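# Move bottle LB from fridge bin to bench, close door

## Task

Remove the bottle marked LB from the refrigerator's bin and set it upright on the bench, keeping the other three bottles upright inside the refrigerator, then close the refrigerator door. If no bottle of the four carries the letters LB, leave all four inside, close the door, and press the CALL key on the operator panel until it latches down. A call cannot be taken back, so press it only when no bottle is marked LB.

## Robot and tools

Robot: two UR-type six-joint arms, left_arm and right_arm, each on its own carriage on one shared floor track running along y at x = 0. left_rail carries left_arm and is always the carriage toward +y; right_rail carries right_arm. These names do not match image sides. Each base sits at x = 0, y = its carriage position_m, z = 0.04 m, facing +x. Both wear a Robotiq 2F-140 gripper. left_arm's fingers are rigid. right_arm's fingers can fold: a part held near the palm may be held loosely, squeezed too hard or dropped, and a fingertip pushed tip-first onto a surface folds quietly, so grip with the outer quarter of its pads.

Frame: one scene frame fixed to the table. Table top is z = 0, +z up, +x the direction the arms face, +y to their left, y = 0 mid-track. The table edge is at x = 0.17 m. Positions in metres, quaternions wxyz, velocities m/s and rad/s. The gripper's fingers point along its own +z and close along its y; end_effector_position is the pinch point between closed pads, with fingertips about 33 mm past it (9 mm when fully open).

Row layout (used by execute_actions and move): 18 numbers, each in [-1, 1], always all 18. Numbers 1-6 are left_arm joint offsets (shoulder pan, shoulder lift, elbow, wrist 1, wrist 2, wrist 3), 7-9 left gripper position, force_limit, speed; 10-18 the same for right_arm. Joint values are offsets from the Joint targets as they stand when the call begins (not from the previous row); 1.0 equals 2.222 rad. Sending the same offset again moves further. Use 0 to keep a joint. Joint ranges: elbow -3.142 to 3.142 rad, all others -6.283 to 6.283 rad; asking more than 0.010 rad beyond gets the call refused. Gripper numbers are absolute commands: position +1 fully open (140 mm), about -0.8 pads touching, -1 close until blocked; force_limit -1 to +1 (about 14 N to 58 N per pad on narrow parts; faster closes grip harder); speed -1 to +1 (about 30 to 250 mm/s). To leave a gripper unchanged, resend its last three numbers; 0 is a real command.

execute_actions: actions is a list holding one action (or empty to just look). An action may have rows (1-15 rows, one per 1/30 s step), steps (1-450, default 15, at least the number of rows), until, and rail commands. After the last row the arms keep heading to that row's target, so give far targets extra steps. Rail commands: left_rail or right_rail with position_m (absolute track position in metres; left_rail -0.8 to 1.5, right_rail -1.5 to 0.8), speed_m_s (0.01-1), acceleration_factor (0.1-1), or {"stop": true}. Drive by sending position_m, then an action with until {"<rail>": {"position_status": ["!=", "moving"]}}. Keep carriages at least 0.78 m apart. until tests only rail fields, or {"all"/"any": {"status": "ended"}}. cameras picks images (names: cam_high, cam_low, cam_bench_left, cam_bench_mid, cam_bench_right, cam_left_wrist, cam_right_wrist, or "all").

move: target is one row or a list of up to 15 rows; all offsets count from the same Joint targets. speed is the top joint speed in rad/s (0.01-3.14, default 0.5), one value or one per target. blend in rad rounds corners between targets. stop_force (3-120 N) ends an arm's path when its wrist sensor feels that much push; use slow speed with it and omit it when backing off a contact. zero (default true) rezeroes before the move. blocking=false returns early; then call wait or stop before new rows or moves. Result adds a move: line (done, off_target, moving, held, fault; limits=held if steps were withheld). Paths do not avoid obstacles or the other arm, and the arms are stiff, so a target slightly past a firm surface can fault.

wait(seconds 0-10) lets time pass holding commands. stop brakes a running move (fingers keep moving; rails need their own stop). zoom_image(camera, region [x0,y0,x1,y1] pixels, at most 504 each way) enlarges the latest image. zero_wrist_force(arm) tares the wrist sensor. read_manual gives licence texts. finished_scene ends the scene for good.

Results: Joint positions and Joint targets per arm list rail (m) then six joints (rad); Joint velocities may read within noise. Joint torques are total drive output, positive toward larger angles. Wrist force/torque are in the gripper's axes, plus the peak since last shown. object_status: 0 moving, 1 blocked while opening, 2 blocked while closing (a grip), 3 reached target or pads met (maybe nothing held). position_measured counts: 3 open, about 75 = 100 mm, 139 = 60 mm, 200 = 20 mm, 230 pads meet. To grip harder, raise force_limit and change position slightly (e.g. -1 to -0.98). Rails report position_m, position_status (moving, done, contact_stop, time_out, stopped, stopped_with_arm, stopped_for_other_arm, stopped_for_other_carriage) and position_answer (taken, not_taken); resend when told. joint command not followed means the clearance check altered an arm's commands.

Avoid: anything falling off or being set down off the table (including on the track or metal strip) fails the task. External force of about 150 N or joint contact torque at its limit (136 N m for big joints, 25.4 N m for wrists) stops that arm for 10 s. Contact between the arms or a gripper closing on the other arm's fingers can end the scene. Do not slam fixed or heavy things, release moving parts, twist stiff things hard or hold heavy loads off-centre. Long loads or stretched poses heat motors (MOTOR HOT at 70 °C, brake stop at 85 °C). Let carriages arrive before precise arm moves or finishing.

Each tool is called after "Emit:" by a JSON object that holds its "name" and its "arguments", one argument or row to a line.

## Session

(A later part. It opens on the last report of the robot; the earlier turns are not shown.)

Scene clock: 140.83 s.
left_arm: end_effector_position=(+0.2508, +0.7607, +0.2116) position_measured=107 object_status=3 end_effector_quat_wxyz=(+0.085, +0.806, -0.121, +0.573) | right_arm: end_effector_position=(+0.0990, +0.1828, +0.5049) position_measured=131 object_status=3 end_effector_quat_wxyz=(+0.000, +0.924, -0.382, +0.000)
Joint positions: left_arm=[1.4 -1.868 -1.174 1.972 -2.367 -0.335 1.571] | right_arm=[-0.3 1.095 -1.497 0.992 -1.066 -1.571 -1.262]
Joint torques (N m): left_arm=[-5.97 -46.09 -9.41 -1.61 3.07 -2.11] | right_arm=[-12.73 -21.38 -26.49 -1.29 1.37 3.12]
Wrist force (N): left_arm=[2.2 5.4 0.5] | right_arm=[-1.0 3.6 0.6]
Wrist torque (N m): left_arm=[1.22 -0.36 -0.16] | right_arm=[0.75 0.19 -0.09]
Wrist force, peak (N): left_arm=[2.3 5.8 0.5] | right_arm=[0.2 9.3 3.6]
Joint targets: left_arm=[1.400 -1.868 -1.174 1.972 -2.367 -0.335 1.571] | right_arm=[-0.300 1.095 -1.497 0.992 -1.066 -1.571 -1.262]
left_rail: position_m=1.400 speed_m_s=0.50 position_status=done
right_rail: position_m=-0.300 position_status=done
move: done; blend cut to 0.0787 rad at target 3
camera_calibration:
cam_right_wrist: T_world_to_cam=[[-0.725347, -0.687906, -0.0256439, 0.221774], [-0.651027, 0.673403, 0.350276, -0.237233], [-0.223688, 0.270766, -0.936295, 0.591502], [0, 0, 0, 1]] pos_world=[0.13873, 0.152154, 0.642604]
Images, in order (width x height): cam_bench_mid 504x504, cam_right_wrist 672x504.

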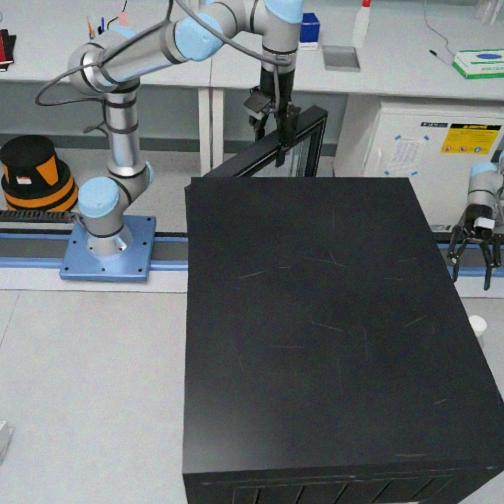

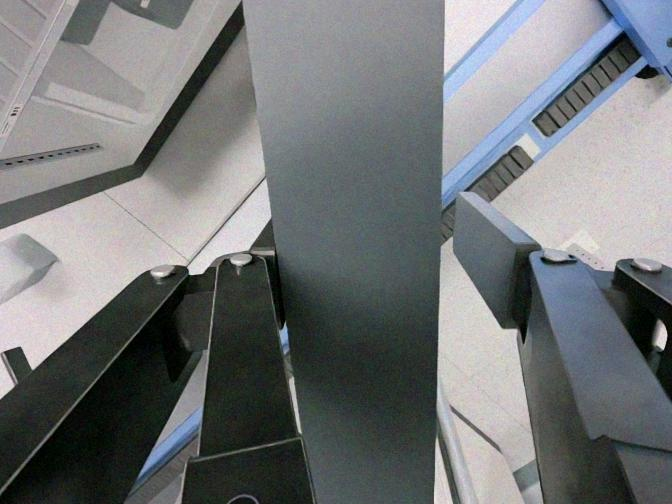

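Emit:
{"name": "move", "arguments": {
  "target": [
    [0,0,0,0,0,0,0.175,1,-1,-0.0064,0.0688,-0.0817,0.0129,0,0.0957,-0.02,-1,-1],
    [0,0,0,0,0,0,0.175,1,-1,-0.0211,0.1416,-0.1824,0.0408,0,0.1753,-0.02,-1,-1],
    [0,0,0,0,0,0,0.175,1,-1,-0.0324,0.1967,-0.2698,0.0731,0,0.2189,-0.02,-1,-1]
  ],
  "blend": [0.1,0.1,0],
  "speed": 0.16,
  "stop_force": 20,
  "cameras": ["cam_right_wrist","cam_bench_mid"]
}}

Scene clock: 147.40 s.
left_arm: end_effector_position=(+0.2508, +0.7607, +0.2116) position_measured=107 object_status=3 end_effector_quat_wxyz=(+0.085, +0.806, -0.121, +0.573) | right_arm: end_effector_position=(+0.2069, +0.2948, +0.5048) position_measured=131 object_status=3 end_effector_quat_wxyz=(+0.000, +0.783, -0.622, +0.000)
Joint positions: left_arm=[1.4 -1.868 -1.174 1.972 -2.367 -0.335 1.571] | right_arm=[-0.3 1.023 -1.06 0.393 -0.904 -1.571 -0.776]
Joint torques (N m): left_arm=[-5.53 -46.66 -9.81 -1.61 3.12 -1.91] | right_arm=[-8.11 -41.44 -11.12 -7.25 -1.09 -2.64]
Wrist force (N): left_arm=[1.9 5.6 0.3] | right_arm=[0.9 22.2 -6.9]
Wrist torque (N m): left_arm=[1.28 -0.29 -0.16] | right_arm=[2.36 0.06 0.16]
Wrist force, peak (N): left_arm=[2.3 5.8 0.6] | right_arm=[3.5 23.9 -7.7]
Joint targets: left_arm=[1.400 -1.868 -1.174 1.972 -2.367 -0.335 1.571] | right_arm=[-0.300 1.023 -1.060 0.393 -0.904 -1.571 -0.776]
left_rail: position_m=1.400 speed_m_s=0.50 position_status=done
right_rail: position_m=-0.300 position_status=done
move: contact (right_arm); path passed 2 of 3 targets; blend cut to 0.0971 rad at target 2
camera_calibration:
cam_right_wrist: T_world_to_cam=[[-0.979535, -0.199648, -0.0255164, 0.285605], [-0.195807, 0.915909, 0.350386, -0.408103], [-0.0465833, 0.348212, -0.936258, 0.525735], [0, 0, 0, 1]] pos_world=[0.224341, 0.247739, 0.642505]
Images, in order (width x height): cam_bench_mid 504x504, cam_right_wrist 672x504.

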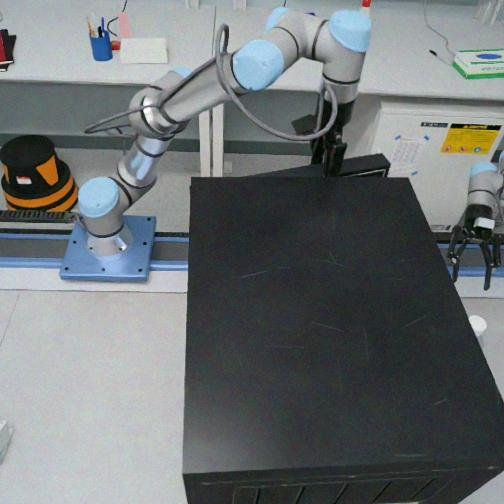

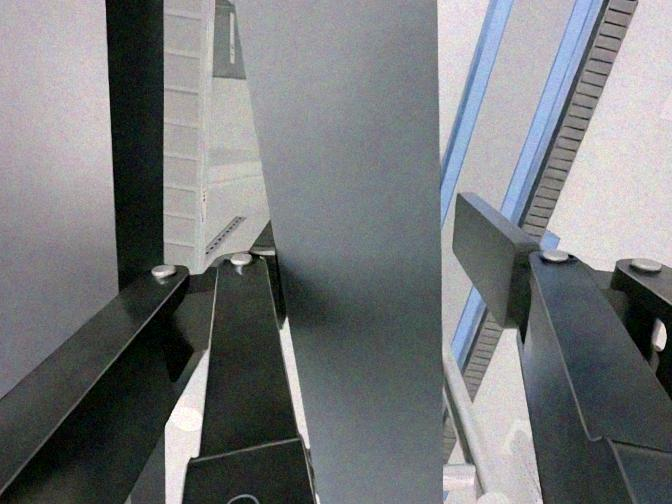

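Emit:
{"name": "move", "arguments": {
  "target": [0,0,0,0,0,0,0.175,1,-1,0.0034,-0.0165,0.0262,-0.0097,0,-0.0131,-0.02,-1,-1],
  "speed": 0.1,
  "cameras": ["cam_right_wrist"]
}}

Scene clock: 149.13 s.
left_arm: end_effector_position=(+0.2508, +0.7607, +0.2116) position_measured=107 object_status=3 end_effector_quat_wxyz=(+0.085, +0.806, -0.121, +0.573) | right_arm: end_effector_position=(+0.1979, +0.2891, +0.5055) position_measured=131 object_status=3 end_effector_quat_wxyz=(+0.000, +0.794, -0.608, +0.000)
Joint positions: left_arm=[1.4 -1.868 -1.174 1.972 -2.367 -0.335 1.571] | right_arm=[-0.3 1.03 -1.097 0.451 -0.925 -1.571 -0.805]
Joint torques (N m): left_arm=[-5.9 -46.63 -9.71 -1.82 3.08 -1.89] | right_arm=[15 -49.66 -14.03 -4.96 -1.33 -2.21]
Wrist force (N): left_arm=[2.1 5.3 0.5] | right_arm=[-0.2 3.4 1.1]
Wrist torque (N m): left_arm=[1.22 -0.34 -0.15] | right_arm=[0.81 -0.03 0.00]
Wrist force, peak (N): left_arm=[2.2 5.7 0.3] | right_arm=[1.3 22.7 -7.4]
Joint targets: left_arm=[1.400 -1.868 -1.174 1.972 -2.367 -0.335 1.571] | right_arm=[-0.300 1.030 -1.097 0.452 -0.925 -1.571 -0.805]
left_rail: position_m=1.400 speed_m_s=0.50 position_status=done
right_rail: position_m=-0.300 position_status=done
move: done
camera_calibration:
cam_right_wrist: T_world_to_cam=[[-0.971552, -0.235439, -0.0255862, 0.284554], [-0.229292, 0.908113, 0.350366, -0.395959], [-0.0592544, 0.346266, -0.936263, 0.53104], [0, 0, 0, 1]] pos_world=[0.217135, 0.24269, 0.643205]
Images, in order (width x height): cam_right_wrist 672x504.

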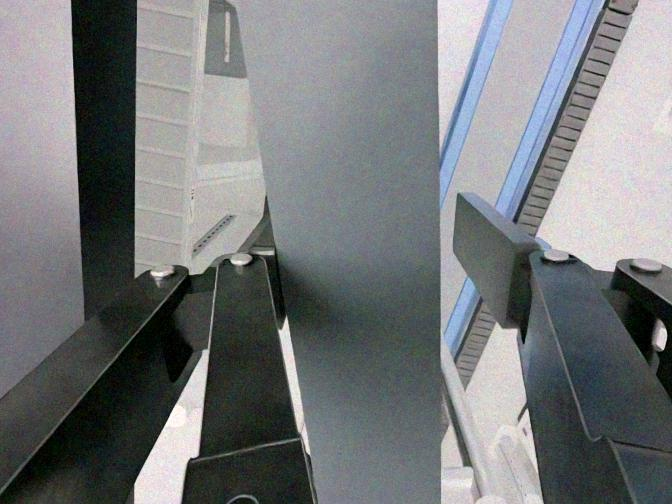

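Emit:
{"name": "move", "arguments": {
  "target": [
    [0,0,0,0,0,0,0.175,1,-1,-0.0612,-0.1650,0.2264,-0.0617,0,-0.1386,-0.02,-1,-1],
    [0,0,0,0,0,0,0.175,1,-1,-0.0612,-0.1297,0.1224,0.0070,0,-0.1386,-0.02,-1,-1],
    [0,0,0,0,0,0,0.175,1,-1,-0.0612,-0.0763,-0.0134,0.0893,0,-0.1386,-0.02,-1,-1]
  ],
  "speed": 0.25,
  "blend": [0.02,0.05,0],
  "stop_force": 25,
  "cameras": ["cam_right_wrist","cam_bench_mid"]
}}

Scene clock: 154.87 s.
left_arm: end_effector_position=(+0.2508, +0.7607, +0.2116) position_measured=107 object_status=3 end_effector_quat_wxyz=(+0.085, +0.806, -0.121, +0.573) | right_arm: end_effector_position=(+0.2013, +0.1638, +0.5902) position_measured=131 object_status=3 end_effector_quat_wxyz=(+0.000, +0.844, -0.537, +0.000)
Joint positions: left_arm=[1.4 -1.868 -1.174 1.972 -2.367 -0.335 1.571] | right_arm=[-0.3 0.894 -1.267 0.422 -0.727 -1.571 -1.113]
Joint torques (N m): left_arm=[-4.58 -46.23 -10.97 -1.67 3.06 -1.62] | right_arm=[7.22 -24.42 -22.78 -0.41 1.85 -0.55]
Wrist force (N): left_arm=[1.9 5.5 0.4] | right_arm=[0.3 3.8 1.1]
Wrist torque (N m): left_arm=[1.26 -0.28 -0.15] | right_arm=[0.81 -0.08 0.03]
Wrist force, peak (N): left_arm=[2.3 5.8 0.6] | right_arm=[-0.7 -1.4 5.4]
Joint targets: left_arm=[1.400 -1.868 -1.174 1.972 -2.367 -0.335 1.571] | right_arm=[-0.300 0.894 -1.267 0.422 -0.727 -1.571 -1.113]
left_rail: position_m=1.400 speed_m_s=0.50 position_status=done
right_rail: position_m=-0.300 position_status=done
move: done
camera_calibration:
cam_right_wrist: T_world_to_cam=[[-0.916895, -0.39826, -0.0263287, 0.276598], [-0.381543, 0.855219, 0.350749, -0.272055], [-0.117173, 0.331646, -0.936099, 0.667981], [0, 0, 0, 1]] pos_world=[0.228079, 0.121292, 0.728002]
Images, in order (width x height): cam_bench_mid 504x504, cam_right_wrist 672x504.

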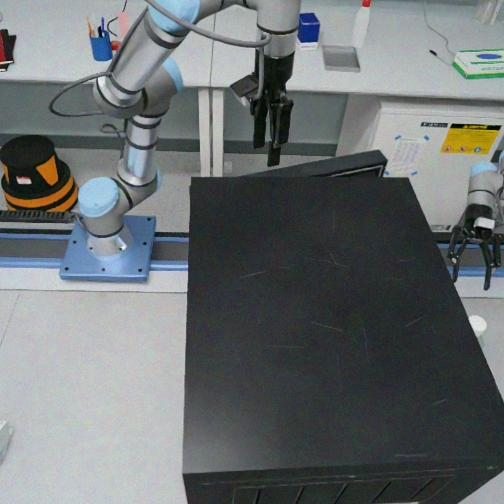

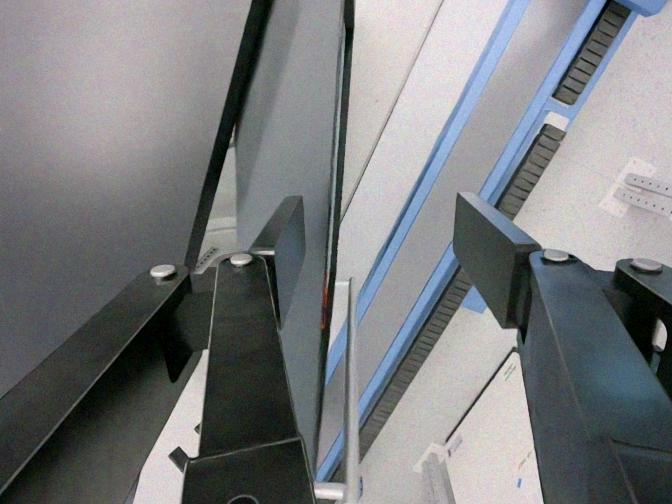

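Emit:
{"name": "move", "arguments": {
  "target": [
    [0,0,0,0,0,0,0.175,1,-1,0.0667,-0.0332,0.0473,-0.0141,0,0.1686,-0.8,-1,0],
    [0,0,0,0,0,0,0.175,1,-1,0.1228,0.0463,0.1213,-0.1675,0,0.2561,-0.8,-1,0]
  ],
  "speed": 0.35,
  "blend": [0.03,0],
  "cameras": ["cam_right_wrist","cam_bench_mid"]
}}

Scene clock: 158.13 s.
left_arm: end_effector_position=(+0.2508, +0.7607, +0.2116) position_measured=107 object_status=3 end_effector_quat_wxyz=(+0.085, +0.806, -0.121, +0.573) | right_arm: end_effector_position=(+0.1198, +0.3202, +0.4602) position_measured=229 object_status=3 end_effector_quat_wxyz=(+0.000, +0.755, -0.656, +0.000)
Joint positions: left_arm=[1.4 -1.868 -1.174 1.972 -2.367 -0.335 1.571] | right_arm=[-0.3 1.167 -1.164 0.691 -1.099 -1.571 -0.544]
Joint torques (N m): left_arm=[-5.47 -46.3 -9.79 -1.88 3.2 -1.76] | right_arm=[13.68 -33.95 -16.42 -5.21 1.26 2.87]
Wrist force (N): left_arm=[2.0 5.3 0.6] | right_arm=[0.1 4.0 1.2]
Wrist torque (N m): left_arm=[1.22 -0.31 -0.16] | right_arm=[0.83 -0.02 -0.09]
Wrist force, peak (N): left_arm=[2.3 5.8 0.6] | right_arm=[1.4 5.1 0.2]
Joint targets: left_arm=[1.400 -1.868 -1.174 1.972 -2.367 -0.335 1.571] | right_arm=[-0.300 1.167 -1.164 0.691 -1.099 -1.571 -0.544]
left_rail: position_m=1.400 speed_m_s=0.50 position_status=done
right_rail: position_m=-0.300 position_status=done
move: done
camera_calibration:
cam_right_wrist: T_world_to_cam=[[-0.993223, -0.1133, -0.0259211, 0.178456], [-0.115166, 0.929289, 0.350941, -0.446983], [-0.0156733, 0.351547, -0.936039, 0.466235], [0, 0, 0, 1]] pos_world=[0.133077, 0.271692, 0.597904]
Images, in order (width x height): cam_bench_mid 504x504, cam_right_wrist 672x504.

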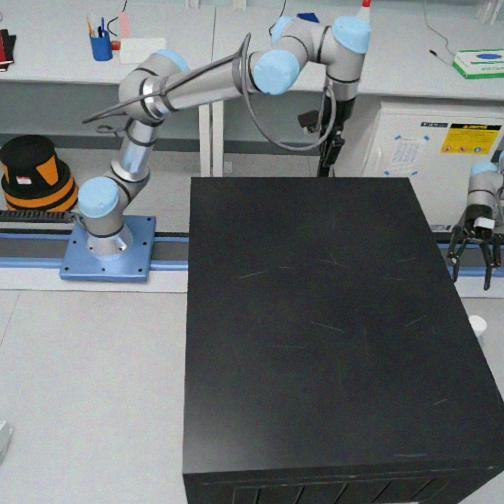

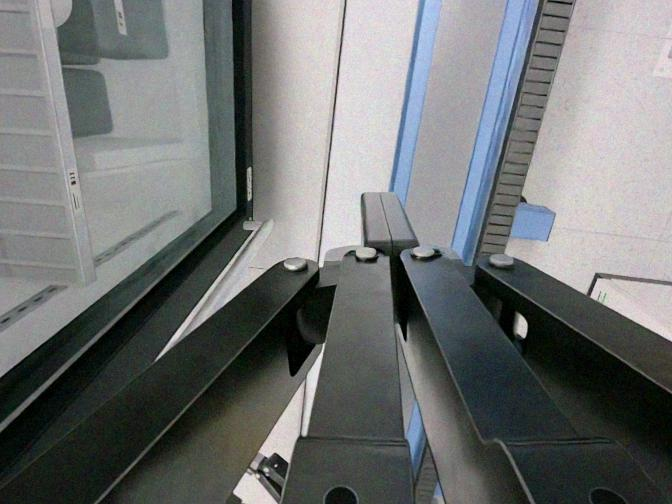

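Emit:
{"name": "zoom_image", "arguments": {
  "camera": "cam_right_wrist",
  "region": [0, 0, 336, 400]
}}

Emit:
{"name": "zoom_image", "arguments": {
  "camera": "cam_bench_mid",
  "region": [170, 100, 430, 260]
}}

Scaled by 1.260 from the camera's 672x504 image, which has a finer 960x720 frame.

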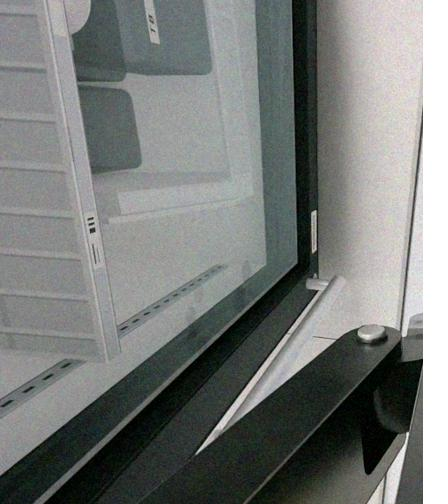

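Scaled by 1.938 from the camera's 504x504 image, which has a finer 720x720 frame.

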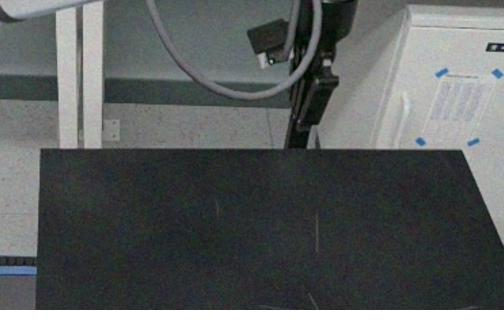

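Emit:
{"name": "move", "arguments": {
  "target": [0,0,0,0,0,0,0.175,1,-1,-0.0753,0.0564,-0.0881,0.0317,0,-0.0123,-0.8,-1,0],
  "speed": 0.06,
  "stop_force": 12,
  "cameras": ["cam_right_wrist","cam_bench_mid","cam_left_wrist","cam_bench_left"]
}}

Scene clock: 162.80 s.
left_arm: end_effector_position=(+0.2508, +0.7607, +0.2116) position_measured=107 object_status=3 end_effector_quat_wxyz=(+0.085, +0.806, -0.121, +0.573) | right_arm: end_effector_position=(+0.2202, +0.3221, +0.4606) position_measured=229 object_status=3 end_effector_quat_wxyz=(+0.000, +0.715, -0.699, +0.000)
Joint positions: left_arm=[1.4 -1.868 -1.174 1.972 -2.367 -0.335 1.571] | right_arm=[-0.3 1.027 -1.059 0.527 -1.04 -1.571 -0.567]
Joint torques (N m): left_arm=[-5.55 -45.89 -9.87 -2.05 3.43 -1.77] | right_arm=[13.34 -52.16 -17.43 -4.47 1.66 2.83]
Wrist force (N): left_arm=[2.2 5.6 0.5] | right_arm=[-0.1 3.5 1.4]
Wrist torque (N m): left_arm=[1.28 -0.34 -0.16] | right_arm=[0.73 0.02 -0.01]
Wrist force, peak (N): left_arm=[2.3 5.7 0.7] | right_arm=[-3.4 36.7 -3.5]
Joint targets: left_arm=[1.400 -1.868 -1.174 1.972 -2.367 -0.335 1.571] | right_arm=[-0.300 1.027 -1.059 0.527 -1.040 -1.571 -0.567]
left_rail: position_m=1.400 speed_m_s=0.50 position_status=done
right_rail: position_m=-0.300 position_status=done
move: contact (right_arm); right_arm: the elbow is farthest, 0.032 rad from its target
camera_calibration:
cam_left_wrist: T_world_to_cam=[[-0.280797, -0.957739, 0.0623627, 0.792009], [-0.634343, 0.136435, -0.760916, 0.214879], [0.720251, -0.253223, -0.645846, 0.29415], [0, 0, 0, 1]] pos_world=[0.146839, 0.803707, 0.304089]
cam_right_wrist: T_world_to_cam=[[-0.999658, 0.00357997, -0.0258863, 0.242109], [-0.00573112, 0.936424, 0.350824, -0.463637], [0.0254965, 0.350853, -0.936083, 0.4587], [0, 0, 0, 1]] pos_world=[0.227674, 0.272358, 0.598304]
Images, in order (width x height): cam_bench_left 504x504, cam_bench_mid 504x504, cam_left_wrist 672x504, cam_right_wrist 672x504.

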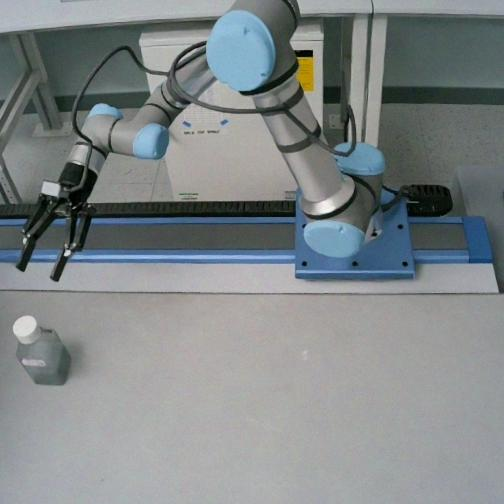

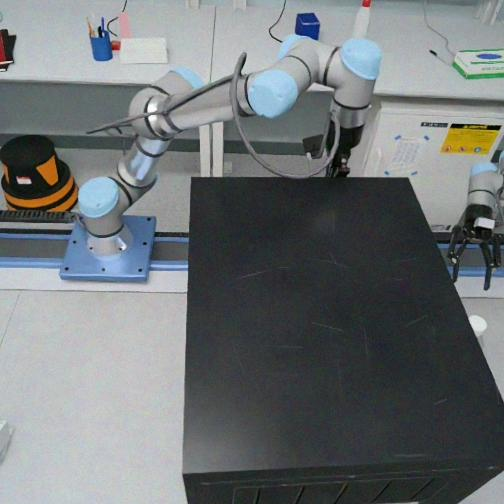

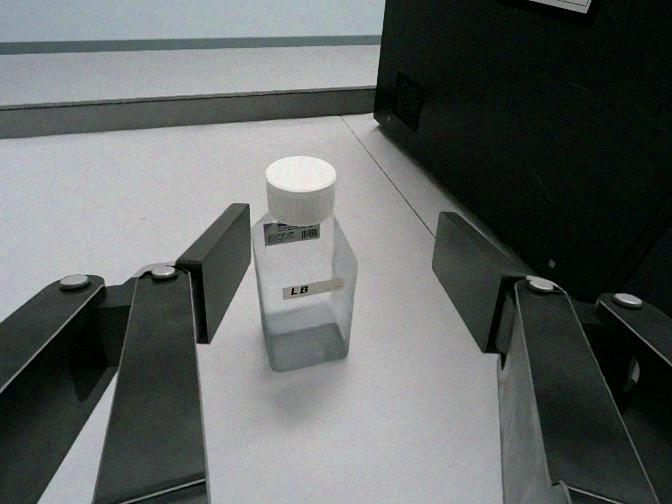

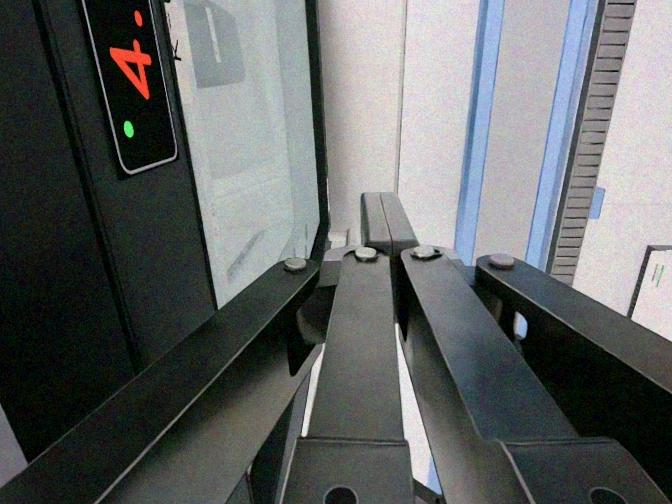

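Emit:
{"name": "move", "arguments": {
  "target": [0,0,0,0,0,0,0.175,1,-1,0.024,-0.018,0.028,-0.010,0,0,-0.8,-1,0],
  "speed": 0.2,
  "cameras": ["cam_right_wrist"]
}}

Emit:
{"name": "zoom_image", "arguments": {
  "camera": "cam_right_wrist",
  "region": [0, 0, 400, 400]
}}

Scene clock: 163.87 s.
left_arm: end_effector_position=(+0.2508, +0.7607, +0.2116) position_measured=107 object_status=3 end_effector_quat_wxyz=(+0.085, +0.806, -0.121, +0.573) | right_arm: end_effector_position=(+0.1817, +0.3235, +0.4611) position_measured=229 object_status=3 end_effector_quat_wxyz=(+0.000, +0.734, -0.679, +0.000)
Joint positions: left_arm=[1.4 -1.868 -1.174 1.972 -2.367 -0.335 1.571] | right_arm=[-0.3 1.08 -1.099 0.589 -1.062 -1.571 -0.567]
Joint torques (N m): left_arm=[-5.67 -46.12 -10.29 -1.97 3.15 -1.77] | right_arm=[14.2 -52.98 -16.64 -5.13 1.48 2.63]
Wrist force (N): left_arm=[2.4 5.5 0.5] | right_arm=[0.0 3.9 1.2]
Wrist torque (N m): left_arm=[1.24 -0.39 -0.15] | right_arm=[0.80 -0.01 -0.02]
Wrist force, peak (N): left_arm=[2.2 5.7 0.6] | right_arm=[0.2 4.7 1.5]
Joint targets: left_arm=[1.400 -1.868 -1.174 1.972 -2.367 -0.335 1.571] | right_arm=[-0.300 1.081 -1.099 0.590 -1.062 -1.571 -0.567]
left_rail: position_m=1.400 speed_m_s=0.50 position_status=done
right_rail: position_m=-0.300 position_status=done
move: done
camera_calibration:
cam_right_wrist: T_world_to_cam=[[-0.998438, -0.0495673, -0.0257947, 0.220663], [-0.0554718, 0.934777, 0.350877, -0.455821], [0.00672023, 0.35176, -0.936066, 0.462761], [0, 0, 0, 1]] pos_world=[0.191923, 0.274248, 0.598804]
Images, in order (width x height): cam_right_wrist 672x504.

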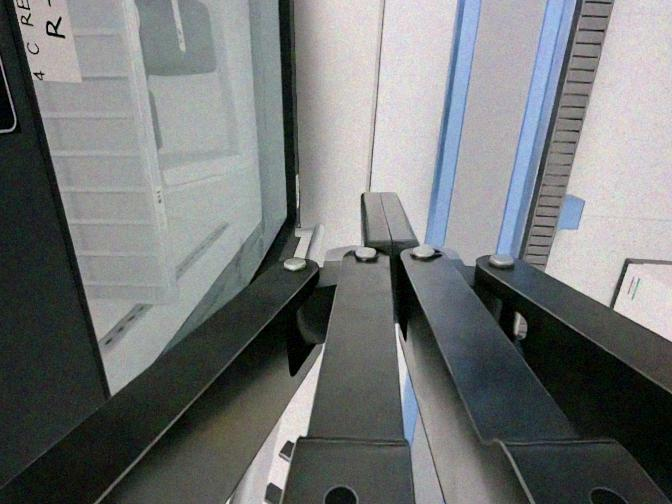

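Scaled by 1.260 from the camera's 672x504 image, which has a finer 960x720 frame.

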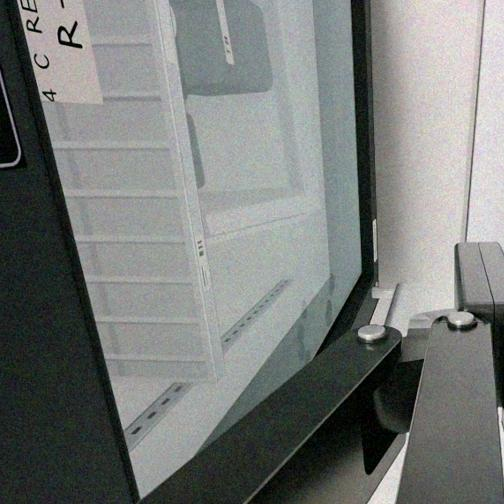

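Emit:
{"name": "finished_scene", "arguments": {

}}

The scene is finished: the task was done.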